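# Unload three sand cores from mould onto plywood boards

## Task

Remove three sand cores from the mould: the long round-nosed core, plus the two upright bladed cores in the mould half on the robot's right side. Place all three on the plywood boards next to the mould and release them. The remaining two cores must stay upright in the mould.

## Robot and tools

ROBOT. Two six-joint arms, left_arm and right_arm, each with a two-finger gripper and a wrist camera (cam_left_wrist, cam_right_wrist, both 896x504). In the scene frame the origin sits at table-top height midway between the nominal bases, +x points out over the table, +z is up, and left_arm is on the +y side. Image left and right do not match arm names. Calibrated bases: left_arm at (+0.031, +0.345, 0) m, quat_wxyz (+1.000, 0, 0, +0.008); right_arm at (+0.030, -0.335, 0) m, quat_wxyz (+1.000, 0, 0, -0.014). A two-camera stand is fixed to the floor behind the arms. The fingers point along the gripper's +z and close along its y. end_effector_position is the point between the pads, about 1 cm short of the tips.

THE ROW. Every motion argument is built from rows of 14 numbers, one row covering both arms: left_arm waist, shoulder, elbow, wrist pitch, wrist yaw, wrist roll, opening, then the same seven for right_arm. The six joint numbers are scaled offsets, each in [-1, 1], measured from the arm's Joint targets as they stand when the action (or move) begins, not from the previous row; resending the same offset moves further. 1.0 equals 2.224 rad for waist, shoulder and elbow and 8.485 rad for the three wrist joints. Send 0 for joints you want held. The opening is absolute, not an offset: +1 fully open, -1 closed; to leave a gripper unchanged, repeat its current command (0 means half closed, not 'no change'). Joint ranges in rad: waist -2.618 to 3.054, shoulder 0 to 3.142, elbow 0 to 3.142, wrist pitch -1.571 to 1.571, wrist yaw -1.571 to 1.571, wrist roll -2.094 to 2.094. An action wanting more than 0.059 rad beyond a range end is rejected for both arms; a bad first action rejects the whole call.

execute_actions: actions is a list of up to 15-row tables, each row one 1/30 s step; a short table repeats its final row to fill 15 steps. cameras chooses images (omitted or ["all"] for all, [] for none). An empty actions list just reports state. Joint speed is limited, and each target can lead its measured angle only by 0.339 rad (big joints) or 2.2 rad (wrist), so large offsets may need several actions.

move: target is one row or a list of up to 15 rows, all offsets counted from the same starting Joint targets. All joints travel together, so grippers follow curves; nothing avoids obstacles or the other arm. speed (rad/s, 0.01 to 12.57, default 0.5) caps the fastest joint, one value or one per target. blend (rad) rounds corners in a list. opening_speed (0.2 or more per second on the opening scale) closes gradually; use it on cores that could crumble. Gripper changes in later list targets happen only once everything is at rest there. blocking=false returns after about 0.5 s while motion continues. The result's move: line reports done, off_target, moving, held or fault, plus limits=held if steps were withheld.

wait: seconds 0 to 10; arms hold their last command; returns early if a running move ends. stop: brakes a running move (needs some distance). zoom_image: camera is cam_left_wrist or cam_right_wrist, region [x0, y0, x1, y1] in pixels of its newest image, at most 504 wide and high. finished_scene: scene is this scene's number; it ends the scene for good, so call nothing after it in that reply.

RESULTS. Hand positions (m) and orientations are in each arm's own base frame; fixed cameras and table in the scene frame. Printed poses may be off by a few cm, more at long reach. Joint positions and velocities list the six joints (rad, rad/s) then finger gap (m; 0.094 open). 'Joint targets' is what your next offsets count from. grip_measured uses the opening scale; empty it reads slightly wide, on a firm grip about 0.064 narrower than the part. Pressing starts roughly 0.05 below the reading at first contact (0.11 for small or round parts). grip_effort_nm is motor effort, negative closing, not pad force. Joint torques include arm weight, are offset and noisy, and joints 1-3 wrap at ±28 N m. 'joint sent to its limit' means a joint reached its real end; 'joint command not followed' means the clearance check altered targets. 'within noise' velocities mean the arm is still. MOTOR HOT appears at 75 °C; at 90 °C the arm folds and idles, at 100 °C it collapses, so avoid long stretched holds or pushing at unreachable poses.

AVOID. Dropping cores or releasing them while moving, knocking the two cores that must stay, slamming into the mould, table or stand, arms pressing each other (including one gripper closing on the other's fingers), force on camera cables, and anything leaving the table. To end a push, command targets back past the measured positions. Loose objects may occasionally be nudged by outside disturbances.

Each tool is called after "Request:" as a command line: name --argument value for each argument, lists and objects as JSON in quotes; but a table of rows of numbers goes row by row, as --pt "numbers of a row", without its own name.

## Session

Request:
execute_actions --actions '[]'

Scene clock: 0.00 s.
left_arm: end_effector_position=(+0.3628, -0.0246, +0.2018) grip_measured=+1.000 grip_effort_nm=n/a end_effector_quat_wxyz=(+0.567, -0.059, +0.819, -0.064) | right_arm: end_effector_position=(+0.3464, +0.0128, +0.2780) grip_measured=+1.000 grip_effort_nm=n/a end_effector_quat_wxyz=(+0.512, -0.227, +0.829, +0.002)
Joint positions: left_arm=[-0.096 1.023 0.565 0.102 -0.051 -0.204 0.094] | right_arm=[-0.157 1.051 1.019 -0.506 -0.374 -0.477 0.094]
Joint velocities: within noise
Joint torques (N m): no reading
Heat: left arm: 32 °C; right arm: 36 °C.
Joint targets: left_arm=[-0.096 1.015 0.574 0.108 -0.052 -0.203] | right_arm=[-0.157 1.043 1.031 -0.504 -0.378 -0.476]
Tool commands: left_gripper/opening=+1.0 right_gripper/opening=+1.0

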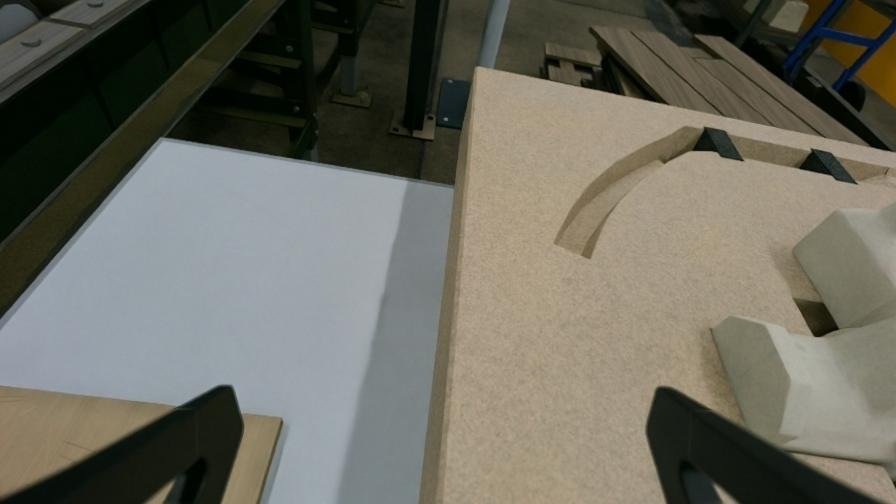

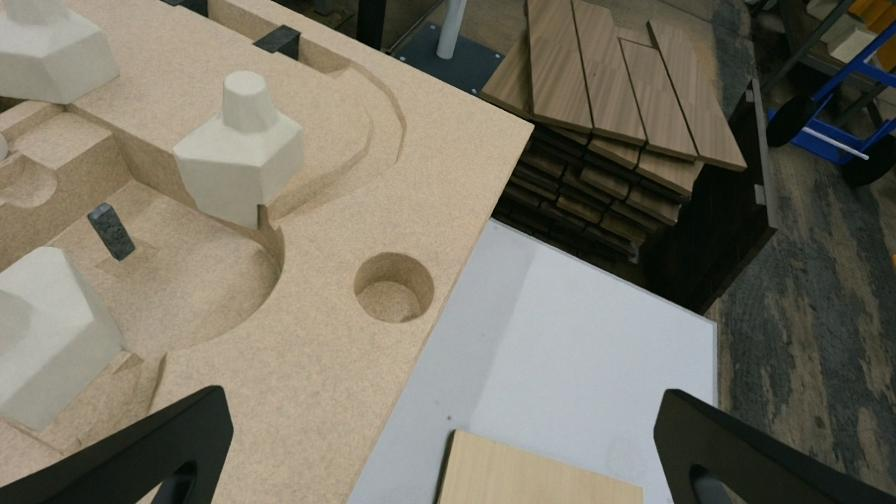

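Request:
move --target '[-0.0468,0.263,0.5513,-0.1659,0.0061,0.0239,1,0.1605,0.2504,0.3458,-0.0938,0.0445,0.0561,1]' --speed 0.7

Scene clock: 25.93 s.
left_arm: end_effector_position=(+0.3598, -0.0675, +0.2637) grip_measured=+1.000 grip_effort_nm=0.037 end_effector_quat_wxyz=(+0.230, +0.089, +0.969, -0.019) | right_arm: end_effector_position=(+0.3604, +0.0736, +0.2609) grip_measured=+1.000 grip_effort_nm=0.027 end_effector_quat_wxyz=(+0.228, -0.100, +0.968, +0.025)
Joint positions: left_arm=[-0.192 1.586 1.775 -1.293 -0.008 -0.006 0.094] | right_arm=[0.196 1.592 1.77 -1.286 -0.006 -0.008 0.094]
Joint velocities: within noise
Joint torques (N m): left_arm=[-0.46 -4.72 6.87 1.24 0.12 0.02] | right_arm=[0.36 -5.07 7.72 0.71 0.06 0.07]
Heat: left arm: 36 °C; right arm: 38 °C.
Joint targets: left_arm=[-0.200 1.600 1.801 -1.300 0.000 0.000] | right_arm=[0.200 1.600 1.800 -1.300 -0.001 0.000]
move: done

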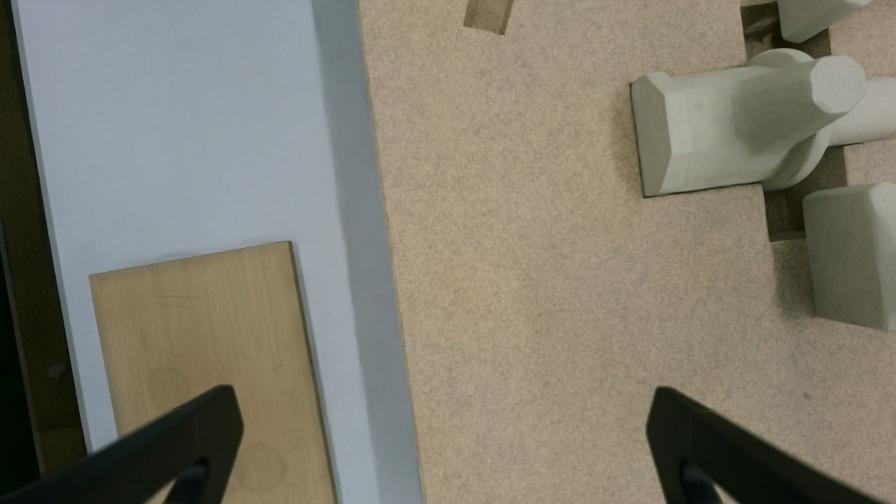

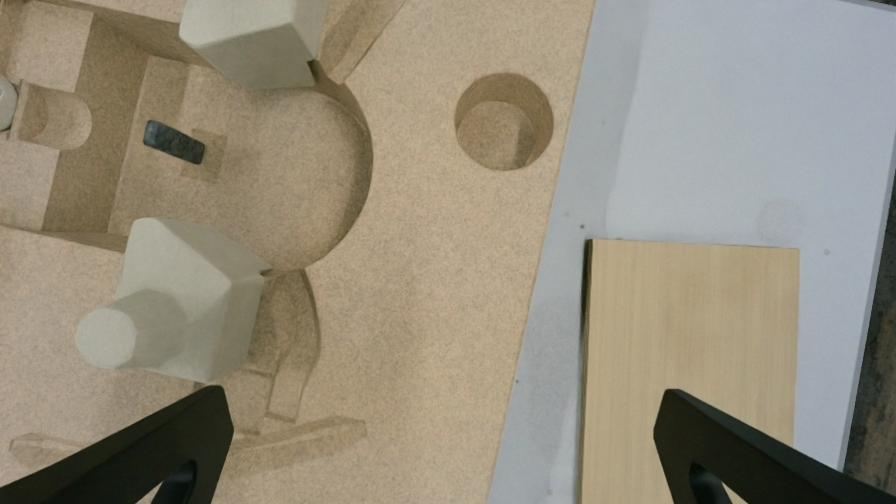

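Request:
move --target '[-0.18,0,0,0.03,0,0,1,0.18,0,0,0.03,0,0,1]' --speed 0.7

Request:
move --target '[0,0,0.09,0.03,0,0,1,0,0,0.09,0.03,0,0,1]' --speed 0.7

Scene clock: 32.17 s.
left_arm: end_effector_position=(+0.3429, -0.2332, +0.2956) grip_measured=+1.000 grip_effort_nm=0.037 end_effector_quat_wxyz=(+0.327, +0.275, +0.898, -0.102) | right_arm: end_effector_position=(+0.3406, +0.2354, +0.2908) grip_measured=+1.000 grip_effort_nm=0.027 end_effector_quat_wxyz=(+0.320, -0.282, +0.899, +0.099)
Joint positions: left_arm=[-0.6 1.586 1.775 -1.061 0 -0.005 0.094] | right_arm=[0.601 1.592 1.771 -1.067 -0.003 -0.007 0.094]
Joint velocities: within noise
Joint torques (N m): left_arm=[0.01 -4.97 7.23 1.83 0.04 0.01] | right_arm=[-0.08 -5.35 7.95 1.28 0.02 0.04]
Heat: left arm: 36 °C; right arm: 38 °C.
Joint targets: left_arm=[-0.600 1.600 1.801 -1.045 0.000 0.000] | right_arm=[0.600 1.600 1.800 -1.046 -0.001 0.000]
move: done

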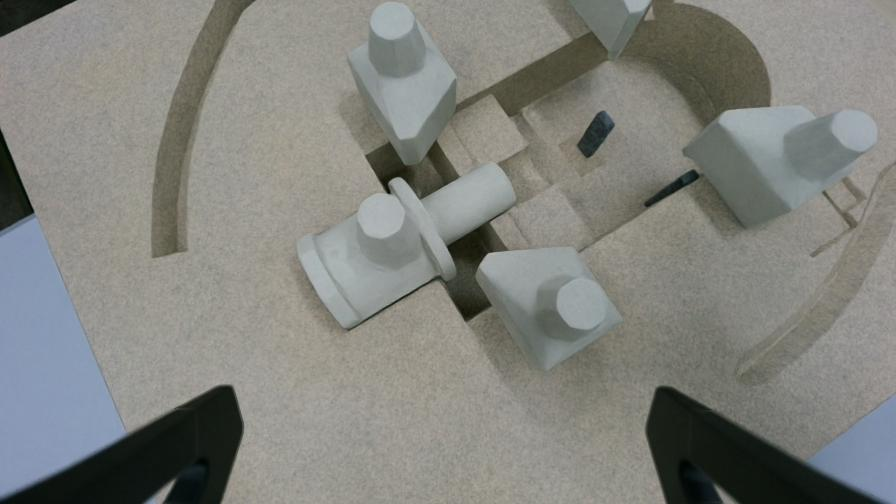

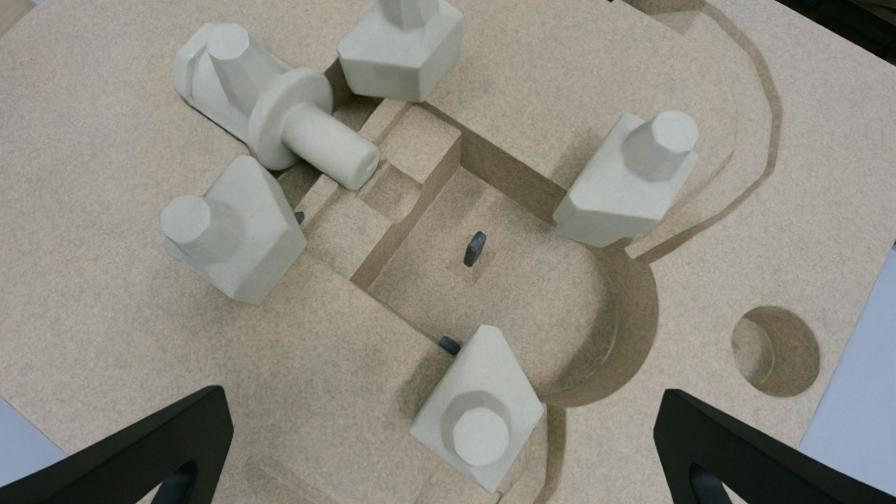

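Scene clock: 33.20 s.
left_arm: end_effector_position=(+0.3796, -0.2583, +0.4295) grip_measured=+1.000 grip_effort_nm=0.032 end_effector_quat_wxyz=(+0.520, +0.246, +0.802, -0.162) | right_arm: end_effector_position=(+0.3783, +0.2612, +0.4253) grip_measured=+1.000 grip_effort_nm=0.027 end_effector_quat_wxyz=(+0.516, -0.253, +0.803, +0.159)
Joint positions: left_arm=[-0.6 1.595 1.985 -0.808 0 -0.005 0.094] | right_arm=[0.601 1.598 1.982 -0.814 -0.003 -0.007 0.094]
Joint velocities: within noise
Joint torques (N m): left_arm=[0.05 -5.48 6.13 2.32 0.02 0.02] | right_arm=[-0.12 -5.7 6.83 1.72 -0.01 0.03]
Heat: left arm: 36 °C; right arm: 38 °C.
Joint targets: left_arm=[-0.600 1.600 2.001 -0.791 0.000 0.000] | right_arm=[0.600 1.600 2.000 -0.791 -0.001 0.000]
move: done

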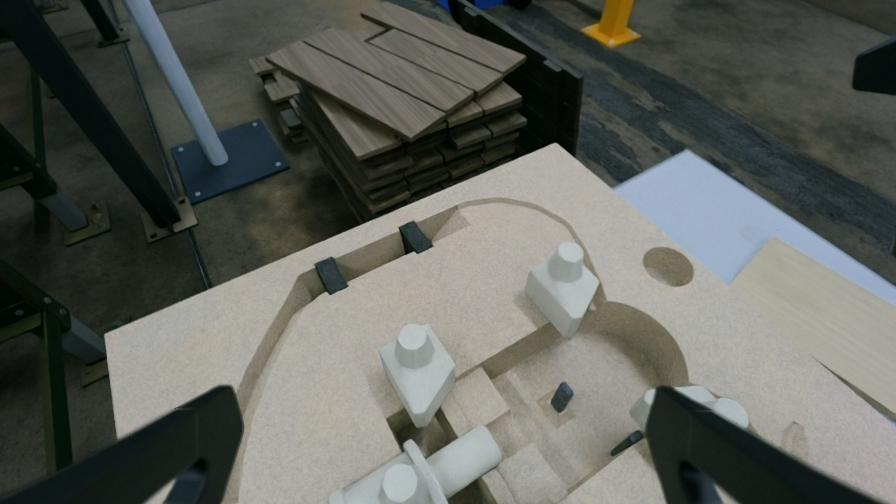

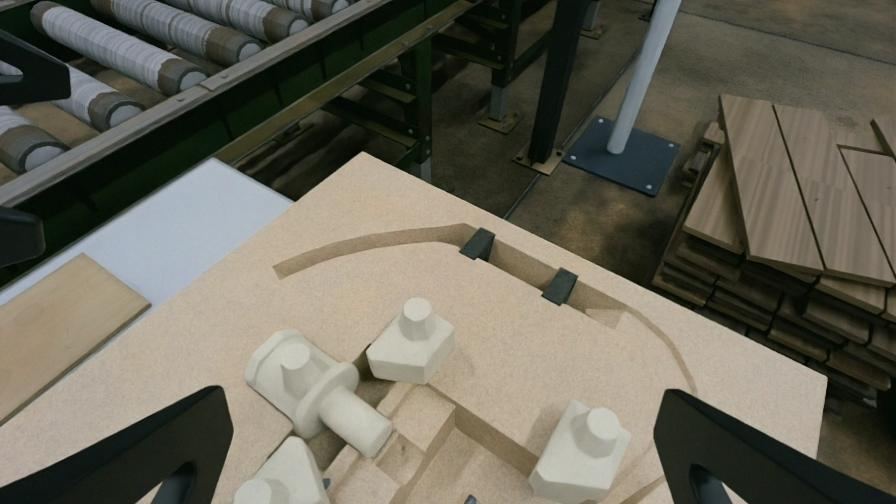

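Request:
move --target '[0,0,0,0,0,0,1,-0.27,0,-0.09,-0.06,0,0,1]' --speed 0.7 --cameras '["cam_right_wrist"]'

Request:
move --target '[0,0,0,0,0,0,1,0,0,0,0.0354,0,0,1]' --speed 0.7 --cameras '["cam_right_wrist"]'

Request:
move --target '[0,0,0,0,0,0,1,0,-0.09,0,-0.0236,0,0,1]' --speed 0.7 --cameras '["cam_right_wrist"]'

Request:
move --target '[0,0,0,0,0,0,1,0,0,0,-0.02,0,0.12,1]' --speed 0.7 --cameras '["cam_right_wrist"]'

Request:
move --target '[0,0,0,0,0,0,1,0,0,0,0,0,-0.24,-1]' --speed 0.9 --cameras '["cam_right_wrist"]'

Scene clock: 60.70 s.
left_arm: end_effector_position=(+0.3797, -0.2584, +0.4298) grip_measured=+1.000 grip_effort_nm=0.037 end_effector_quat_wxyz=(+0.521, +0.246, +0.801, -0.162) | right_arm: end_effector_position=(+0.3730, -0.0004, +0.2710) grip_measured=+1.000 grip_effort_nm=0.022 end_effector_quat_wxyz=(+0.244, -0.001, +0.970, -0.002)
Joint positions: left_arm=[-0.6 1.595 1.985 -0.807 0 -0.005 0.094] | right_arm=[-0.003 1.598 1.806 -1.286 0.002 -0.006 0.094]
Joint velocities: within noise
Joint torques (N m): left_arm=[-0.02 -5.5 6.05 2.31 0.03 0] | right_arm=[0.18 -5.57 4.88 0.72 -0.03 0.03]
Heat: left arm: 40 °C; right arm: 42 °C.
Joint targets: left_arm=[-0.600 1.600 2.001 -0.790 0.000 0.000] | right_arm=[0.000 1.600 1.800 -1.300 0.000 0.000]
move: done
Images, in order (width x height): cam_right_wrist 896x504.

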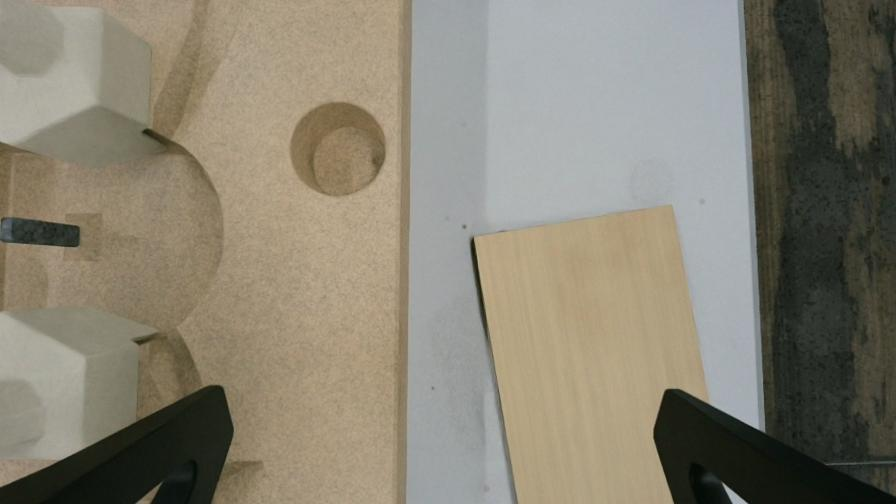

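Scene clock: 61.93 s.
left_arm: end_effector_position=(+0.3797, -0.2584, +0.4298) grip_measured=+1.000 grip_effort_nm=0.027 end_effector_quat_wxyz=(+0.521, +0.246, +0.801, -0.162) | right_arm: end_effector_position=(+0.4267, -0.0006, +0.3097) grip_measured=+1.000 grip_effort_nm=0.022 end_effector_quat_wxyz=(+0.370, -0.001, +0.929, -0.003)
Joint positions: left_arm=[-0.6 1.595 1.985 -0.807 0 -0.005 0.094] | right_arm=[-0.003 1.598 1.806 -1.021 0.002 -0.006 0.094]
Joint velocities: within noise
Joint torques (N m): left_arm=[-0.03 -5.46 6.08 2.32 0.06 -0.02] | right_arm=[0.21 -5.87 5.16 1.39 -0.04 0.03]
Heat: left arm: 41 °C; right arm: 42 °C.
Joint targets: left_arm=[-0.600 1.600 2.001 -0.791 0.000 0.000] | right_arm=[0.000 1.600 1.800 -1.000 0.000 0.000]
move: done
Images, in order (width x height): cam_right_wrist 896x504.

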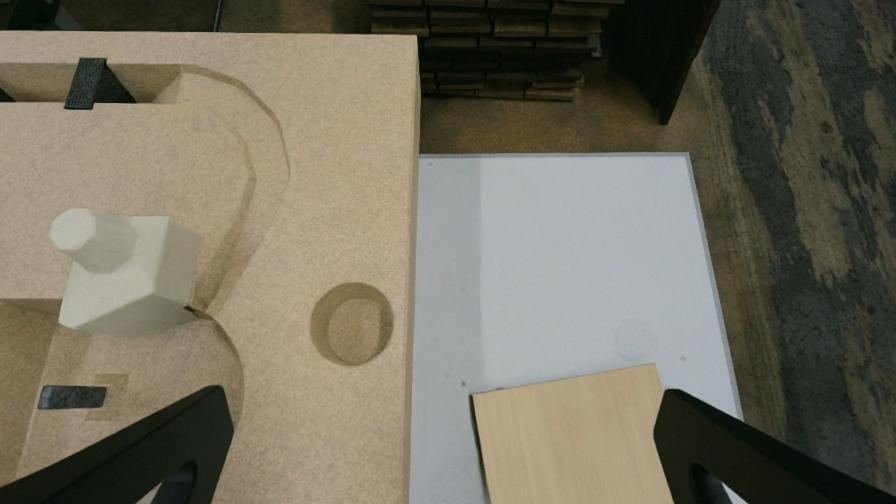

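Scene clock: 63.07 s.
left_arm: end_effector_position=(+0.3797, -0.2584, +0.4298) grip_measured=+1.000 grip_effort_nm=0.032 end_effector_quat_wxyz=(+0.521, +0.246, +0.801, -0.162) | right_arm: end_effector_position=(+0.3533, -0.0004, +0.3533) grip_measured=+1.000 grip_effort_nm=0.022 end_effector_quat_wxyz=(+0.384, -0.001, +0.923, -0.003)
Joint positions: left_arm=[-0.6 1.595 1.985 -0.807 0 -0.005 0.094] | right_arm=[-0.003 1.396 1.8 -1.187 0.002 -0.006 0.094]
Joint velocities: within noise
Joint torques (N m): left_arm=[0.02 -5.55 6.11 2.32 0.02 0] | right_arm=[0.23 -3.54 5.12 1.1 -0.03 0.03]
Heat: left arm: 41 °C; right arm: 42 °C.
Joint targets: left_arm=[-0.600 1.600 2.001 -0.791 0.000 0.000] | right_arm=[0.000 1.400 1.800 -1.200 0.000 0.000]
move: done
Images, in order (width x height): cam_right_wrist 896x504.

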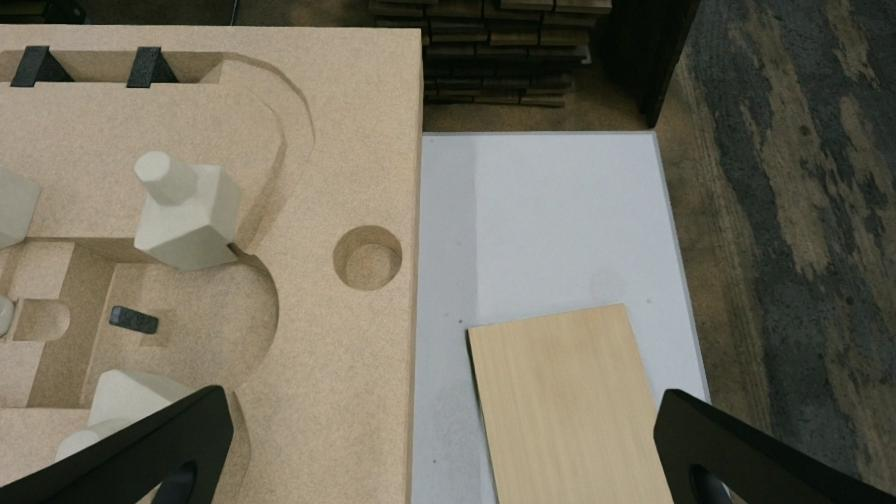

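Scene clock: 65.37 s.
left_arm: end_effector_position=(+0.3797, -0.2584, +0.4298) grip_measured=+1.000 grip_effort_nm=0.032 end_effector_quat_wxyz=(+0.521, +0.246, +0.801, -0.162) | right_arm: end_effector_position=(+0.3213, -0.0002, +0.3262) grip_measured=+1.000 grip_effort_nm=0.022 end_effector_quat_wxyz=(+0.268, +0.462, +0.832, +0.147)
Joint positions: left_arm=[-0.6 1.595 1.985 -0.807 0 -0.005 0.094] | right_arm=[-0.003 1.396 1.8 -1.354 0.002 1.011 0.094]
Joint velocities: within noise
Joint torques (N m): left_arm=[0.03 -5.53 6.2 2.3 0.03 0.01] | right_arm=[0.23 -3.37 4.93 0.89 -0.03 0.02]
Heat: left arm: 41 °C; right arm: 41 °C.
Joint targets: left_arm=[-0.600 1.600 2.001 -0.791 0.000 0.000] | right_arm=[0.000 1.400 1.800 -1.370 -0.001 1.018]
move: done
Images, in order (width x height): cam_right_wrist 896x504.

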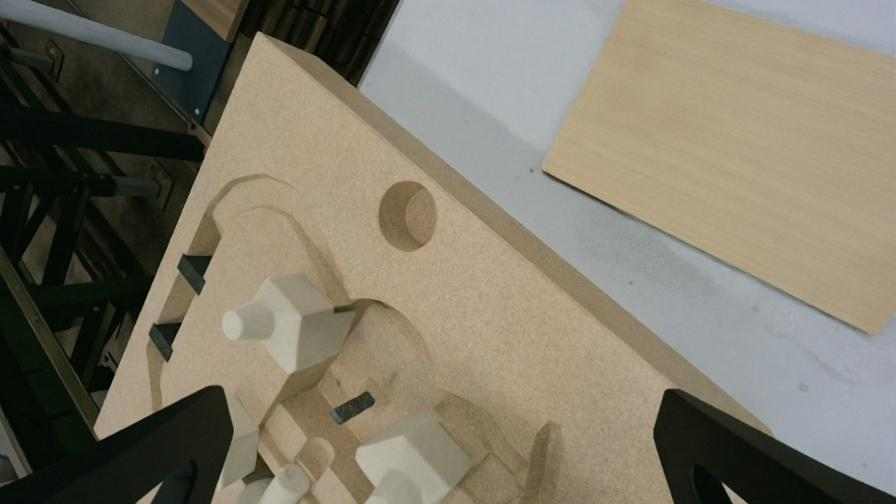

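Scene clock: 68.57 s.
left_arm: end_effector_position=(+0.3797, -0.2584, +0.4298) grip_measured=+1.000 grip_effort_nm=0.027 end_effector_quat_wxyz=(+0.521, +0.246, +0.801, -0.162) | right_arm: end_effector_position=(+0.3208, -0.0002, +0.3258) grip_measured=-0.992 grip_effort_nm=-0.388 end_effector_quat_wxyz=(+0.266, -0.460, +0.834, -0.148)
Joint positions: left_arm=[-0.6 1.595 1.985 -0.807 0 -0.005 0.094] | right_arm=[-0.003 1.396 1.8 -1.357 0.002 -1.011 0]
Joint velocities: within noise
Joint torques (N m): left_arm=[0.05 -5.53 6.12 2.33 0.03 0.01] | right_arm=[0.23 -3.36 4.93 0.91 -0.02 -0.14]
Heat: left arm: 41 °C; right arm: 41 °C.
Joint targets: left_arm=[-0.600 1.600 2.001 -0.791 0.000 0.000] | right_arm=[0.000 1.400 1.800 -1.370 0.000 -1.018]
move: done
Images, in order (width x height): cam_right_wrist 896x504.

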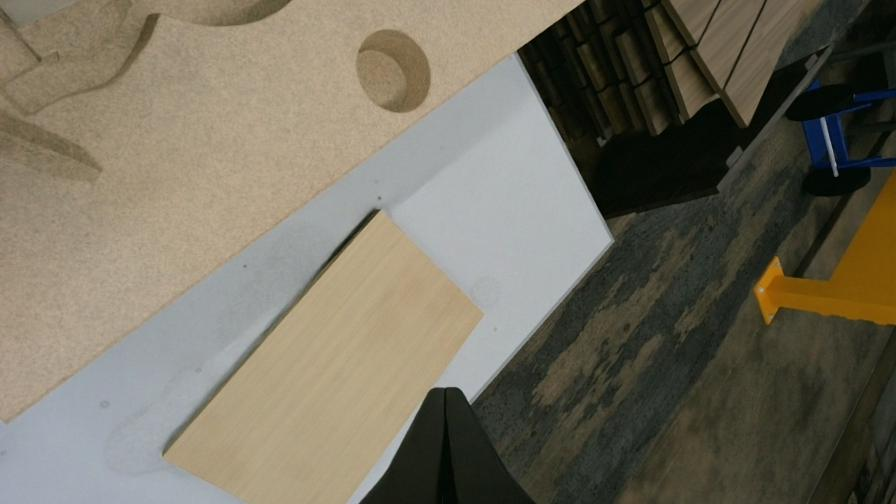

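Request:
move --target '[0.25,0,0,-0.04,0,0,-1,0.25,0.09,0,0.0024,0,0.12,1]' --speed 0.8 --cameras '["cam_right_wrist"]'

Request:
zoom_image --camera "cam_right_wrist" --region '[250, 80, 650, 380]'

Scene clock: 140.60 s.
left_arm: end_effector_position=(+0.4155, -0.0185, +0.3631) grip_measured=-0.983 grip_effort_nm=-0.901 end_effector_quat_wxyz=(+0.406, +0.019, +0.914, -0.010) | right_arm: end_effector_position=(+0.3021, +0.1879, +0.2623) grip_measured=+0.997 grip_effort_nm=0.178 end_effector_quat_wxyz=(+0.201, -0.271, +0.940, +0.056)
Joint positions: left_arm=[-0.047 1.595 1.985 -1.125 0 -0.004 0.001] | right_arm=[0.554 1.594 1.8 -1.357 0 -0.008 0.094]
Joint velocities: within noise
Joint torques (N m): left_arm=[0.25 -5.29 5.89 1.79 0.04 -0.02] | right_arm=[0.14 -5.2 5.23 0.82 -0.02 0.04]
Heat: left arm: 45 °C; right arm: 38 °C.
Joint targets: left_arm=[-0.044 1.600 2.001 -1.130 0.000 0.000] | right_arm=[0.556 1.600 1.800 -1.350 -0.001 0.000]
move: done
Images, in order (width x height): cam_right_wrist 896x504.

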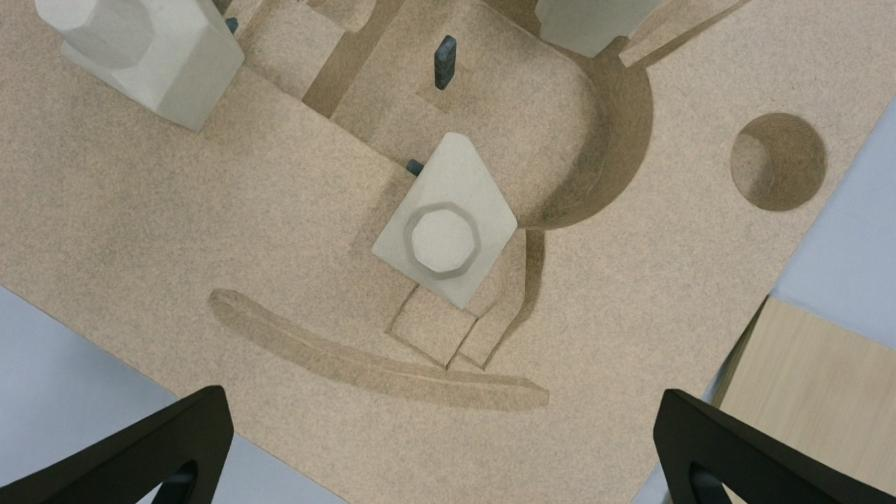

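Scaled by 1.260.

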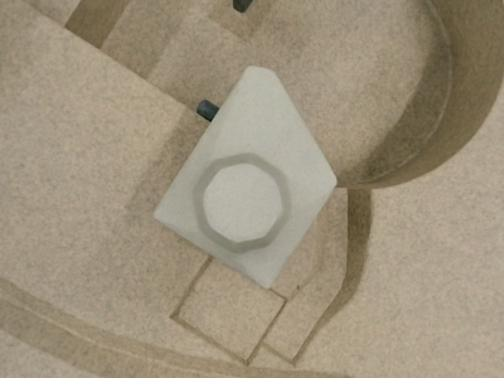

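Request:
move --target '[-0.2199,0.1978,0.1048,-0.024,0,0,1,-0.15,0,0,0,0,0,1]' --speed 0.8

Request:
zoom_image --camera "cam_left_wrist" --region '[220, 60, 620, 360]'

Scene clock: 216.47 s.
left_arm: end_effector_position=(+0.4040, -0.2412, +0.2277) grip_measured=+0.998 grip_effort_nm=0.139 end_effector_quat_wxyz=(+0.200, +0.259, +0.943, -0.057) | right_arm: end_effector_position=(+0.3466, +0.0800, +0.2623) grip_measured=+0.997 grip_effort_nm=0.173 end_effector_quat_wxyz=(+0.207, -0.113, +0.972, +0.023)
Joint positions: left_arm=[-0.539 2.034 2.21 -1.327 0.004 -0.004 0.094] | right_arm=[0.224 1.594 1.8 -1.357 0 -0.007 0.094]
Joint velocities: within noise
Joint torques (N m): left_arm=[0.5 -8.92 6.68 1.14 0 -0.01] | right_arm=[-0.2 -5.22 5.27 0.82 -0.02 0.04]
Heat: left arm: 39 °C; right arm: 36 °C.
Joint targets: left_arm=[-0.533 2.040 2.234 -1.334 0.000 0.000] | right_arm=[0.222 1.600 1.800 -1.350 -0.001 0.000]
move: done

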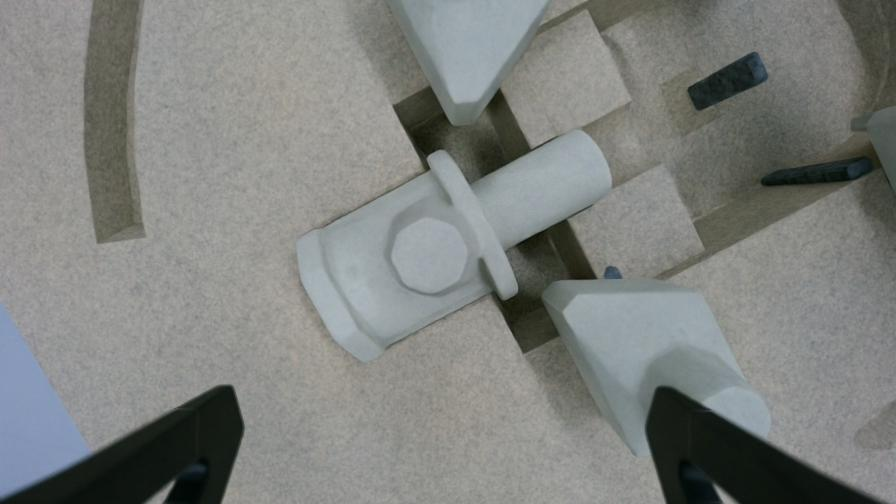

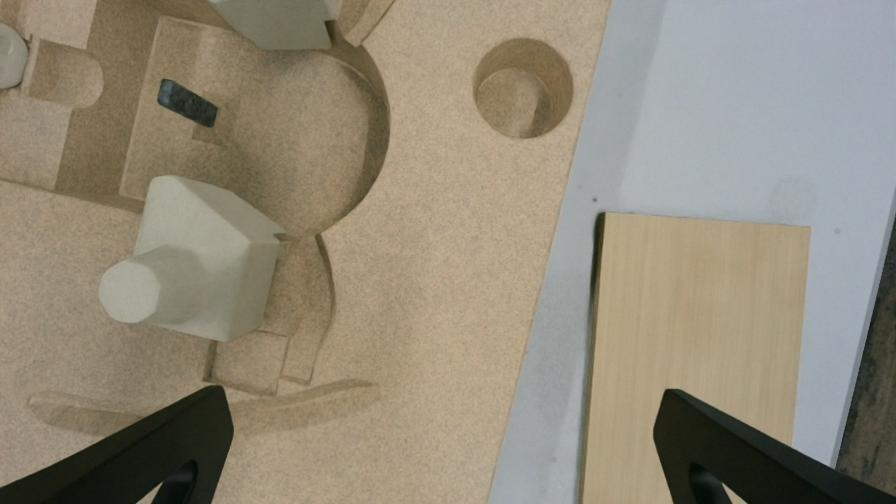

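Scaled by 1.260.

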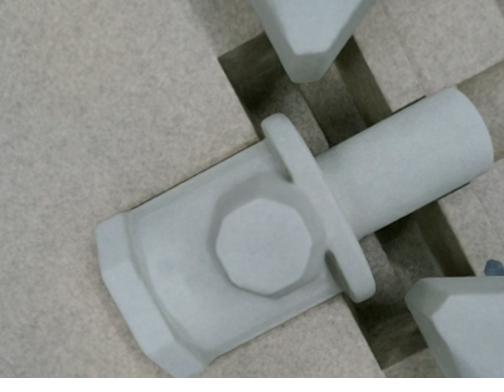

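Request:
move --target '[0.195,0,0,0,0,0,1,0.319,0.0404,-0.1238,0.0371,0.1083,0.1316,1]' --speed 0.8

Scene clock: 251.47 s.
left_arm: end_effector_position=(+0.4681, -0.0457, +0.2276) grip_measured=+0.998 grip_effort_nm=0.144 end_effector_quat_wxyz=(+0.207, +0.047, +0.977, -0.011) | right_arm: end_effector_position=(+0.3304, +0.2110, +0.2331) grip_measured=+0.997 grip_effort_nm=0.173 end_effector_quat_wxyz=(+0.448, +0.154, +0.877, -0.082)
Joint positions: left_arm=[-0.099 2.034 2.21 -1.328 0.002 -0.004 0.094] | right_arm=[0.932 1.681 1.533 -1.053 0.893 1.102 0.094]
Joint velocities: within noise
Joint torques (N m): left_arm=[-0.05 -8.95 6.72 1.19 0.01 -0.01] | right_arm=[0.02 -6.11 5 0.78 0.59 0.11]
Heat: left arm: 36 °C; right arm: 36 °C.
Joint targets: left_arm=[-0.100 2.040 2.234 -1.334 0.000 0.000] | right_arm=[0.931 1.690 1.525 -1.035 0.918 1.117]
move: done

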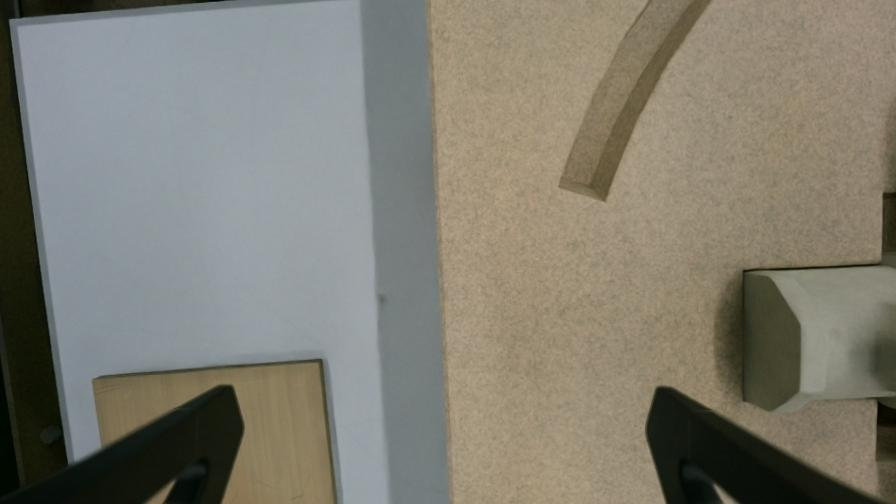

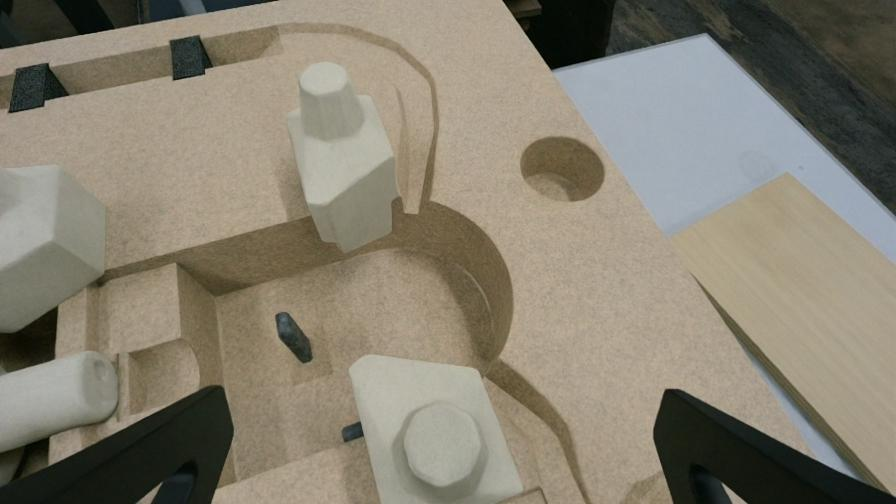

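Request:
move --target '[0,0,0,0,0,0,1,0,0.0196,-0.148,0.0441,0.0031,0.0018,1]' --speed 0.4

Scene clock: 258.63 s.
left_arm: end_effector_position=(+0.4681, -0.0457, +0.2276) grip_measured=+0.998 grip_effort_nm=0.139 end_effector_quat_wxyz=(+0.207, +0.047, +0.977, -0.011) | right_arm: end_effector_position=(+0.3330, +0.2098, +0.1410) grip_measured=+0.997 grip_effort_nm=0.178 end_effector_quat_wxyz=(+0.457, +0.161, +0.870, -0.087)
Joint positions: left_arm=[-0.099 2.034 2.21 -1.328 0.002 -0.004 0.094] | right_arm=[0.932 1.725 1.202 -0.681 0.918 1.116 0.094]
Joint velocities: within noise
Joint torques (N m): left_arm=[-0.08 -8.88 6.72 1.16 0.03 -0.01] | right_arm=[-0.05 -6.35 4.96 0.76 0.62 0.13]
Heat: left arm: 36 °C; right arm: 36 °C.
Joint targets: left_arm=[-0.100 2.040 2.234 -1.334 0.000 0.000] | right_arm=[0.931 1.734 1.196 -0.661 0.945 1.132]
move: done

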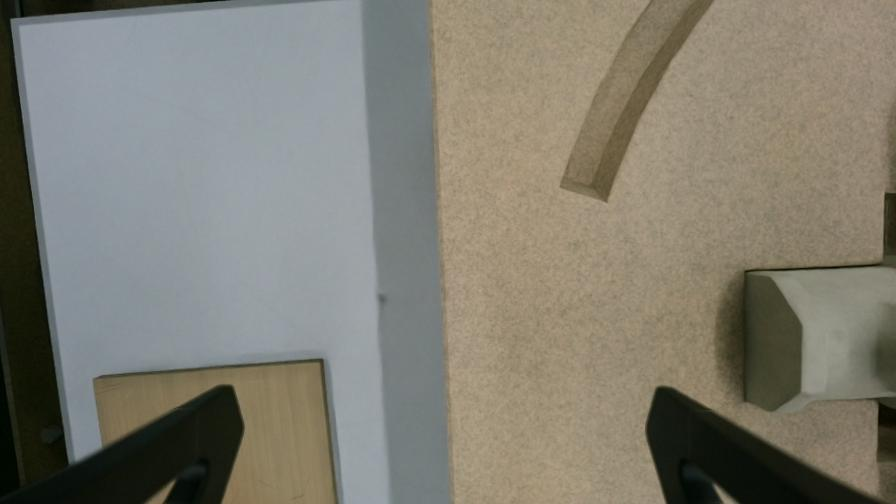

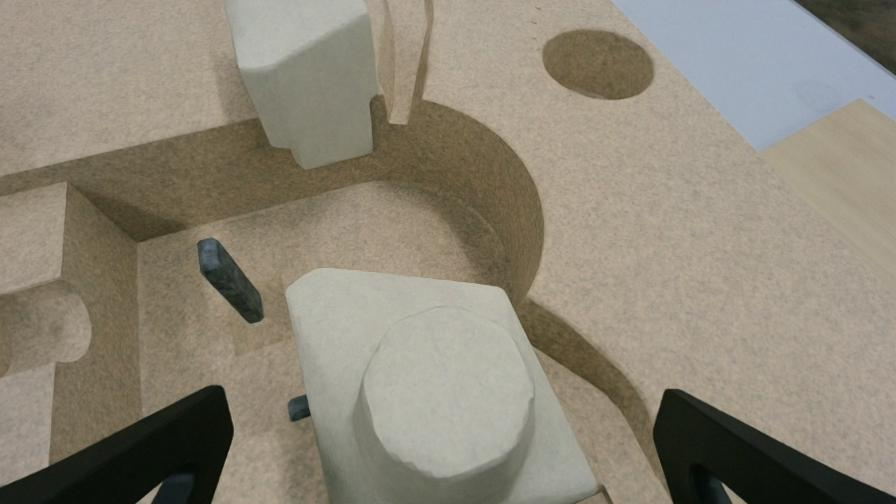

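Request:
move --target '[0,0,0,0,0,0,1,0,0,0,0,0,0,-0.5]' --opening_speed 0.7

Scene clock: 264.43 s.
left_arm: end_effector_position=(+0.4681, -0.0457, +0.2276) grip_measured=+0.998 grip_effort_nm=0.134 end_effector_quat_wxyz=(+0.207, +0.047, +0.977, -0.011) | right_arm: end_effector_position=(+0.3364, +0.2083, +0.1488) grip_measured=-0.240 grip_effort_nm=-0.999 end_effector_quat_wxyz=(+0.478, +0.167, +0.858, -0.092)
Joint positions: left_arm=[-0.099 2.034 2.21 -1.328 0.002 -0.004 0.094] | right_arm=[0.936 1.725 1.202 -0.664 0.967 1.117 0.036]
Joint velocities: within noise
Joint torques (N m): left_arm=[0.06 -8.88 6.76 1.16 0.03 0.01] | right_arm=[-0.4 -6.37 5.01 0.65 0.14 0.13]
Heat: left arm: 36 °C; right arm: 36 °C.
Joint targets: left_arm=[-0.100 2.040 2.234 -1.334 0.000 0.000] | right_arm=[0.932 1.734 1.196 -0.660 0.945 1.132]
move: done

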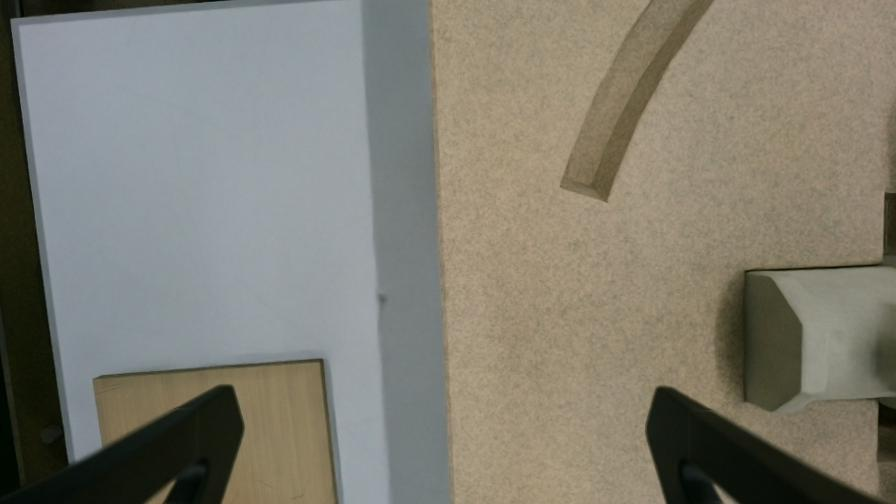

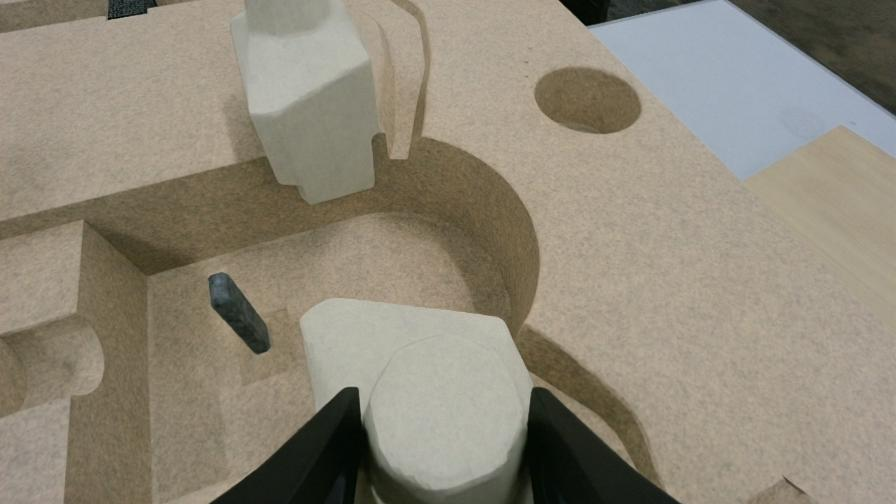

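Request:
move --target '[0,0,0,0,0,0,1,0,-0.007,0.0576,-0.0167,0,0,-0.5]' --speed 0.25 --cameras '["cam_right_wrist"]'

Scene clock: 268.37 s.
left_arm: end_effector_position=(+0.4681, -0.0457, +0.2276) grip_measured=+0.998 grip_effort_nm=0.144 end_effector_quat_wxyz=(+0.207, +0.047, +0.977, -0.011) | right_arm: end_effector_position=(+0.3322, +0.2138, +0.1569) grip_measured=-0.248 grip_effort_nm=-0.994 end_effector_quat_wxyz=(+0.446, +0.156, +0.877, -0.089)
Joint positions: left_arm=[-0.099 2.034 2.21 -1.328 0.002 -0.004 0.094] | right_arm=[0.934 1.725 1.283 -0.783 0.899 1.12 0.035]
Joint velocities: within noise
Joint torques (N m): left_arm=[-0.08 -8.88 6.63 1.16 0.01 -0.03] | right_arm=[-0.24 -7.6 8.88 0.38 0.79 0.1]
Heat: left arm: 36 °C; right arm: 35 °C.
Joint targets: left_arm=[-0.100 2.040 2.234 -1.334 0.000 0.000] | right_arm=[0.932 1.718 1.324 -0.802 0.944 1.132]
move: off_target (right_arm); right_arm: the wrist yaw is farthest, 0.046 rad from its target
Images, in order (width x height): cam_right_wrist 896x504.

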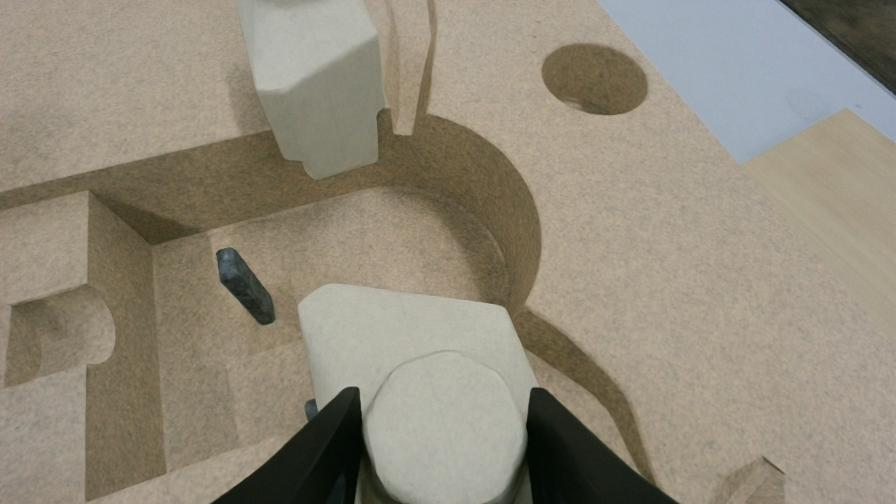

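Request:
move --target '[0,0,0,0,0,0,1,0,-0.009,0.07,-0.02,0,0,-0.6]' --speed 0.25 --cameras '["cam_right_wrist"]'

Scene clock: 271.43 s.
left_arm: end_effector_position=(+0.4681, -0.0457, +0.2276) grip_measured=+0.998 grip_effort_nm=0.144 end_effector_quat_wxyz=(+0.207, +0.047, +0.977, -0.011) | right_arm: end_effector_position=(+0.3300, +0.2136, +0.1911) grip_measured=-0.250 grip_effort_nm=-1.004 end_effector_quat_wxyz=(+0.433, +0.147, +0.883, -0.101)
Joint positions: left_arm=[-0.099 2.034 2.21 -1.328 0.002 -0.004 0.094] | right_arm=[0.934 1.725 1.436 -0.977 0.884 1.12 0.035]
Joint velocities: within noise
Joint torques (N m): left_arm=[-0.08 -8.9 6.75 1.16 0 -0.02] | right_arm=[-0.27 -9.28 9.02 0.56 0.93 0.1]
Heat: left arm: 36 °C; right arm: 36 °C.
Joint targets: left_arm=[-0.100 2.040 2.234 -1.334 0.000 0.000] | right_arm=[0.932 1.698 1.479 -0.972 0.945 1.132]
move: off_target (right_arm); right_arm: the wrist yaw is farthest, 0.060 rad from its target
Images, in order (width x height): cam_right_wrist 896x504.

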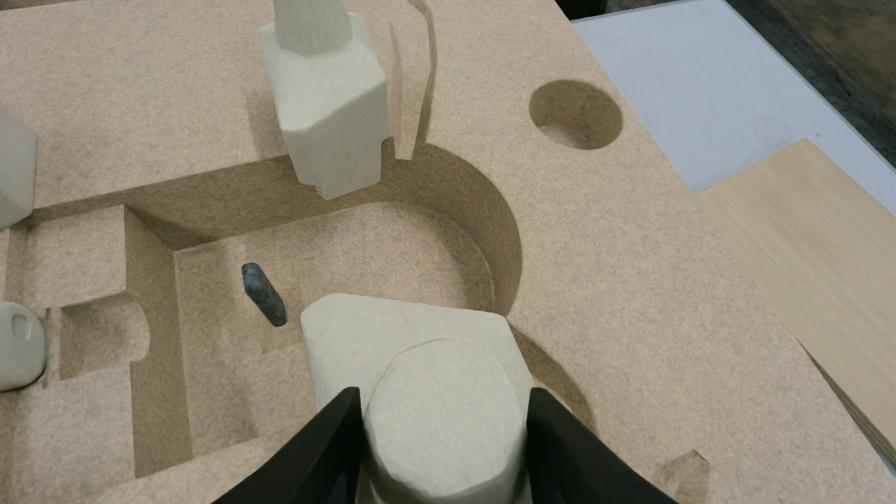

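Request:
move --target '[0,0,0,0,0,0,1,0,0.0103,0.191,-0.0407,0.003,0,-0.6]' --speed 0.35

Scene clock: 279.40 s.
left_arm: end_effector_position=(+0.4681, -0.0457, +0.2276) grip_measured=+0.998 grip_effort_nm=0.134 end_effector_quat_wxyz=(+0.207, +0.047, +0.977, -0.011) | right_arm: end_effector_position=(+0.3289, +0.2083, +0.3044) grip_measured=-0.250 grip_effort_nm=-1.009 end_effector_quat_wxyz=(+0.456, +0.165, +0.871, -0.075)
Joint positions: left_arm=[-0.099 2.034 2.21 -1.328 0.002 -0.004 0.094] | right_arm=[0.934 1.725 1.865 -1.326 0.904 1.12 0.035]
Joint velocities: within noise
Joint torques (N m): left_arm=[-0.12 -8.91 6.67 1.15 0.01 0] | right_arm=[-0.24 -7.08 8.42 0.71 0.98 0.1]
Heat: left arm: 35 °C; right arm: 38 °C.
Joint targets: left_arm=[-0.100 2.040 2.234 -1.334 0.000 0.000] | right_arm=[0.932 1.721 1.904 -1.317 0.970 1.132]
move: off_target (right_arm); right_arm: the wrist yaw is farthest, 0.066 rad from its target

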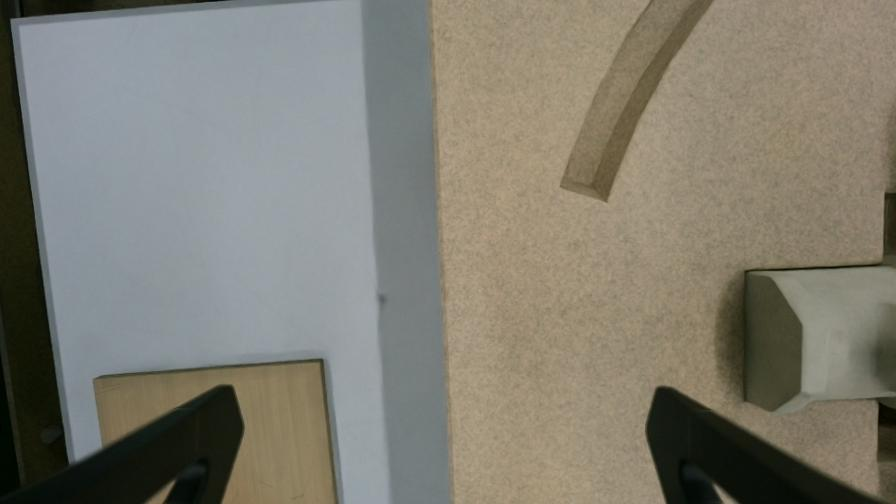

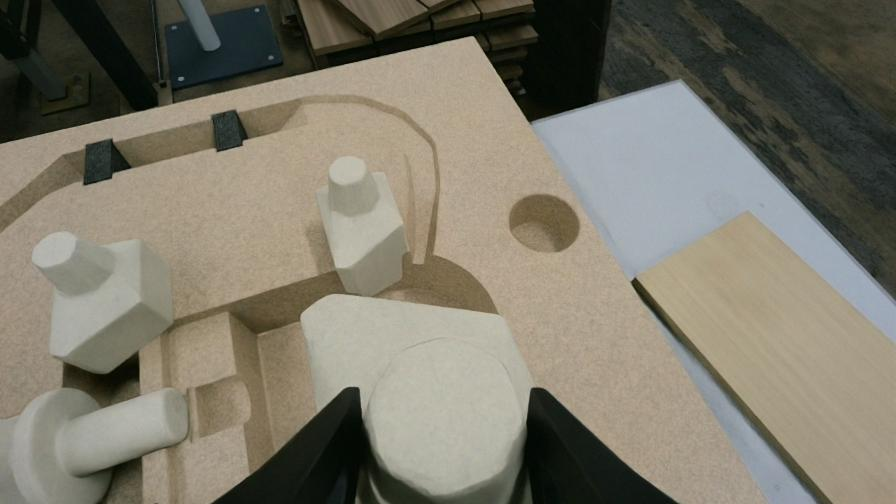

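Request:
move --target '[-0.3912,-0.4714,-0.7736,0.2136,0,0,1,0,0,0,0,0,0,-0.6]' --speed 0.8

Request:
zoom_image --camera "cam_left_wrist" --region '[250, 50, 650, 350]'

Scene clock: 288.07 s.
left_arm: end_effector_position=(+0.2149, -0.3073, +0.2700) grip_measured=+0.998 grip_effort_nm=0.144 end_effector_quat_wxyz=(+0.614, +0.333, +0.639, -0.323) | right_arm: end_effector_position=(+0.3288, +0.2081, +0.3043) grip_measured=-0.250 grip_effort_nm=-0.999 end_effector_quat_wxyz=(+0.456, +0.165, +0.872, -0.075)
Joint positions: left_arm=[-0.963 1.013 0.521 0.453 0.002 -0.004 0.094] | right_arm=[0.934 1.725 1.865 -1.327 0.904 1.12 0.035]
Joint velocities: within noise
Joint torques (N m): left_arm=[-0.42 -3.7 5.14 2.51 0.02 -0.02] | right_arm=[-0.25 -7.09 8.4 0.72 0.98 0.1]
Heat: left arm: 36 °C; right arm: 38 °C.
Joint targets: left_arm=[-0.970 0.992 0.513 0.479 0.000 0.000] | right_arm=[0.932 1.721 1.904 -1.317 0.970 1.132]
move: off_target (right_arm); right_arm: the wrist yaw is farthest, 0.066 rad from its target

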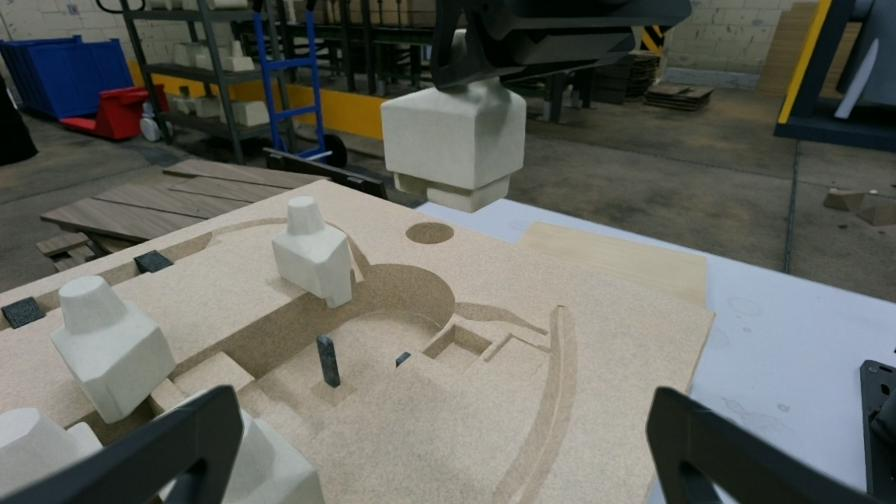

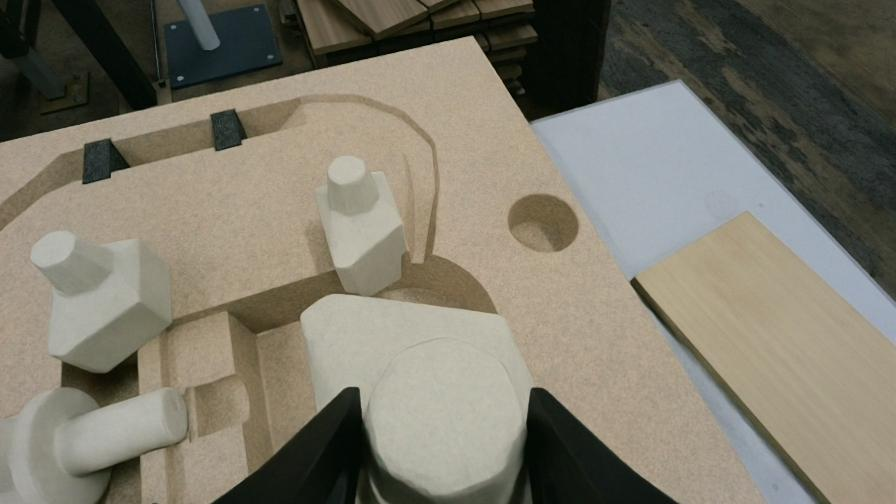

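Scaled by 1.260.

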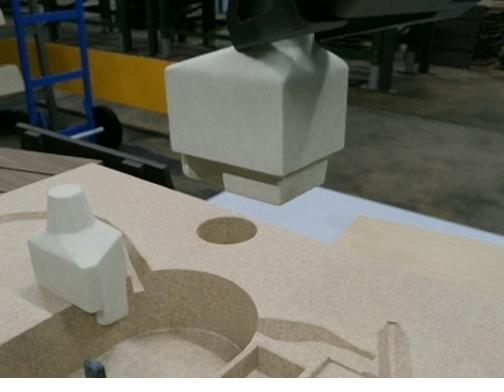

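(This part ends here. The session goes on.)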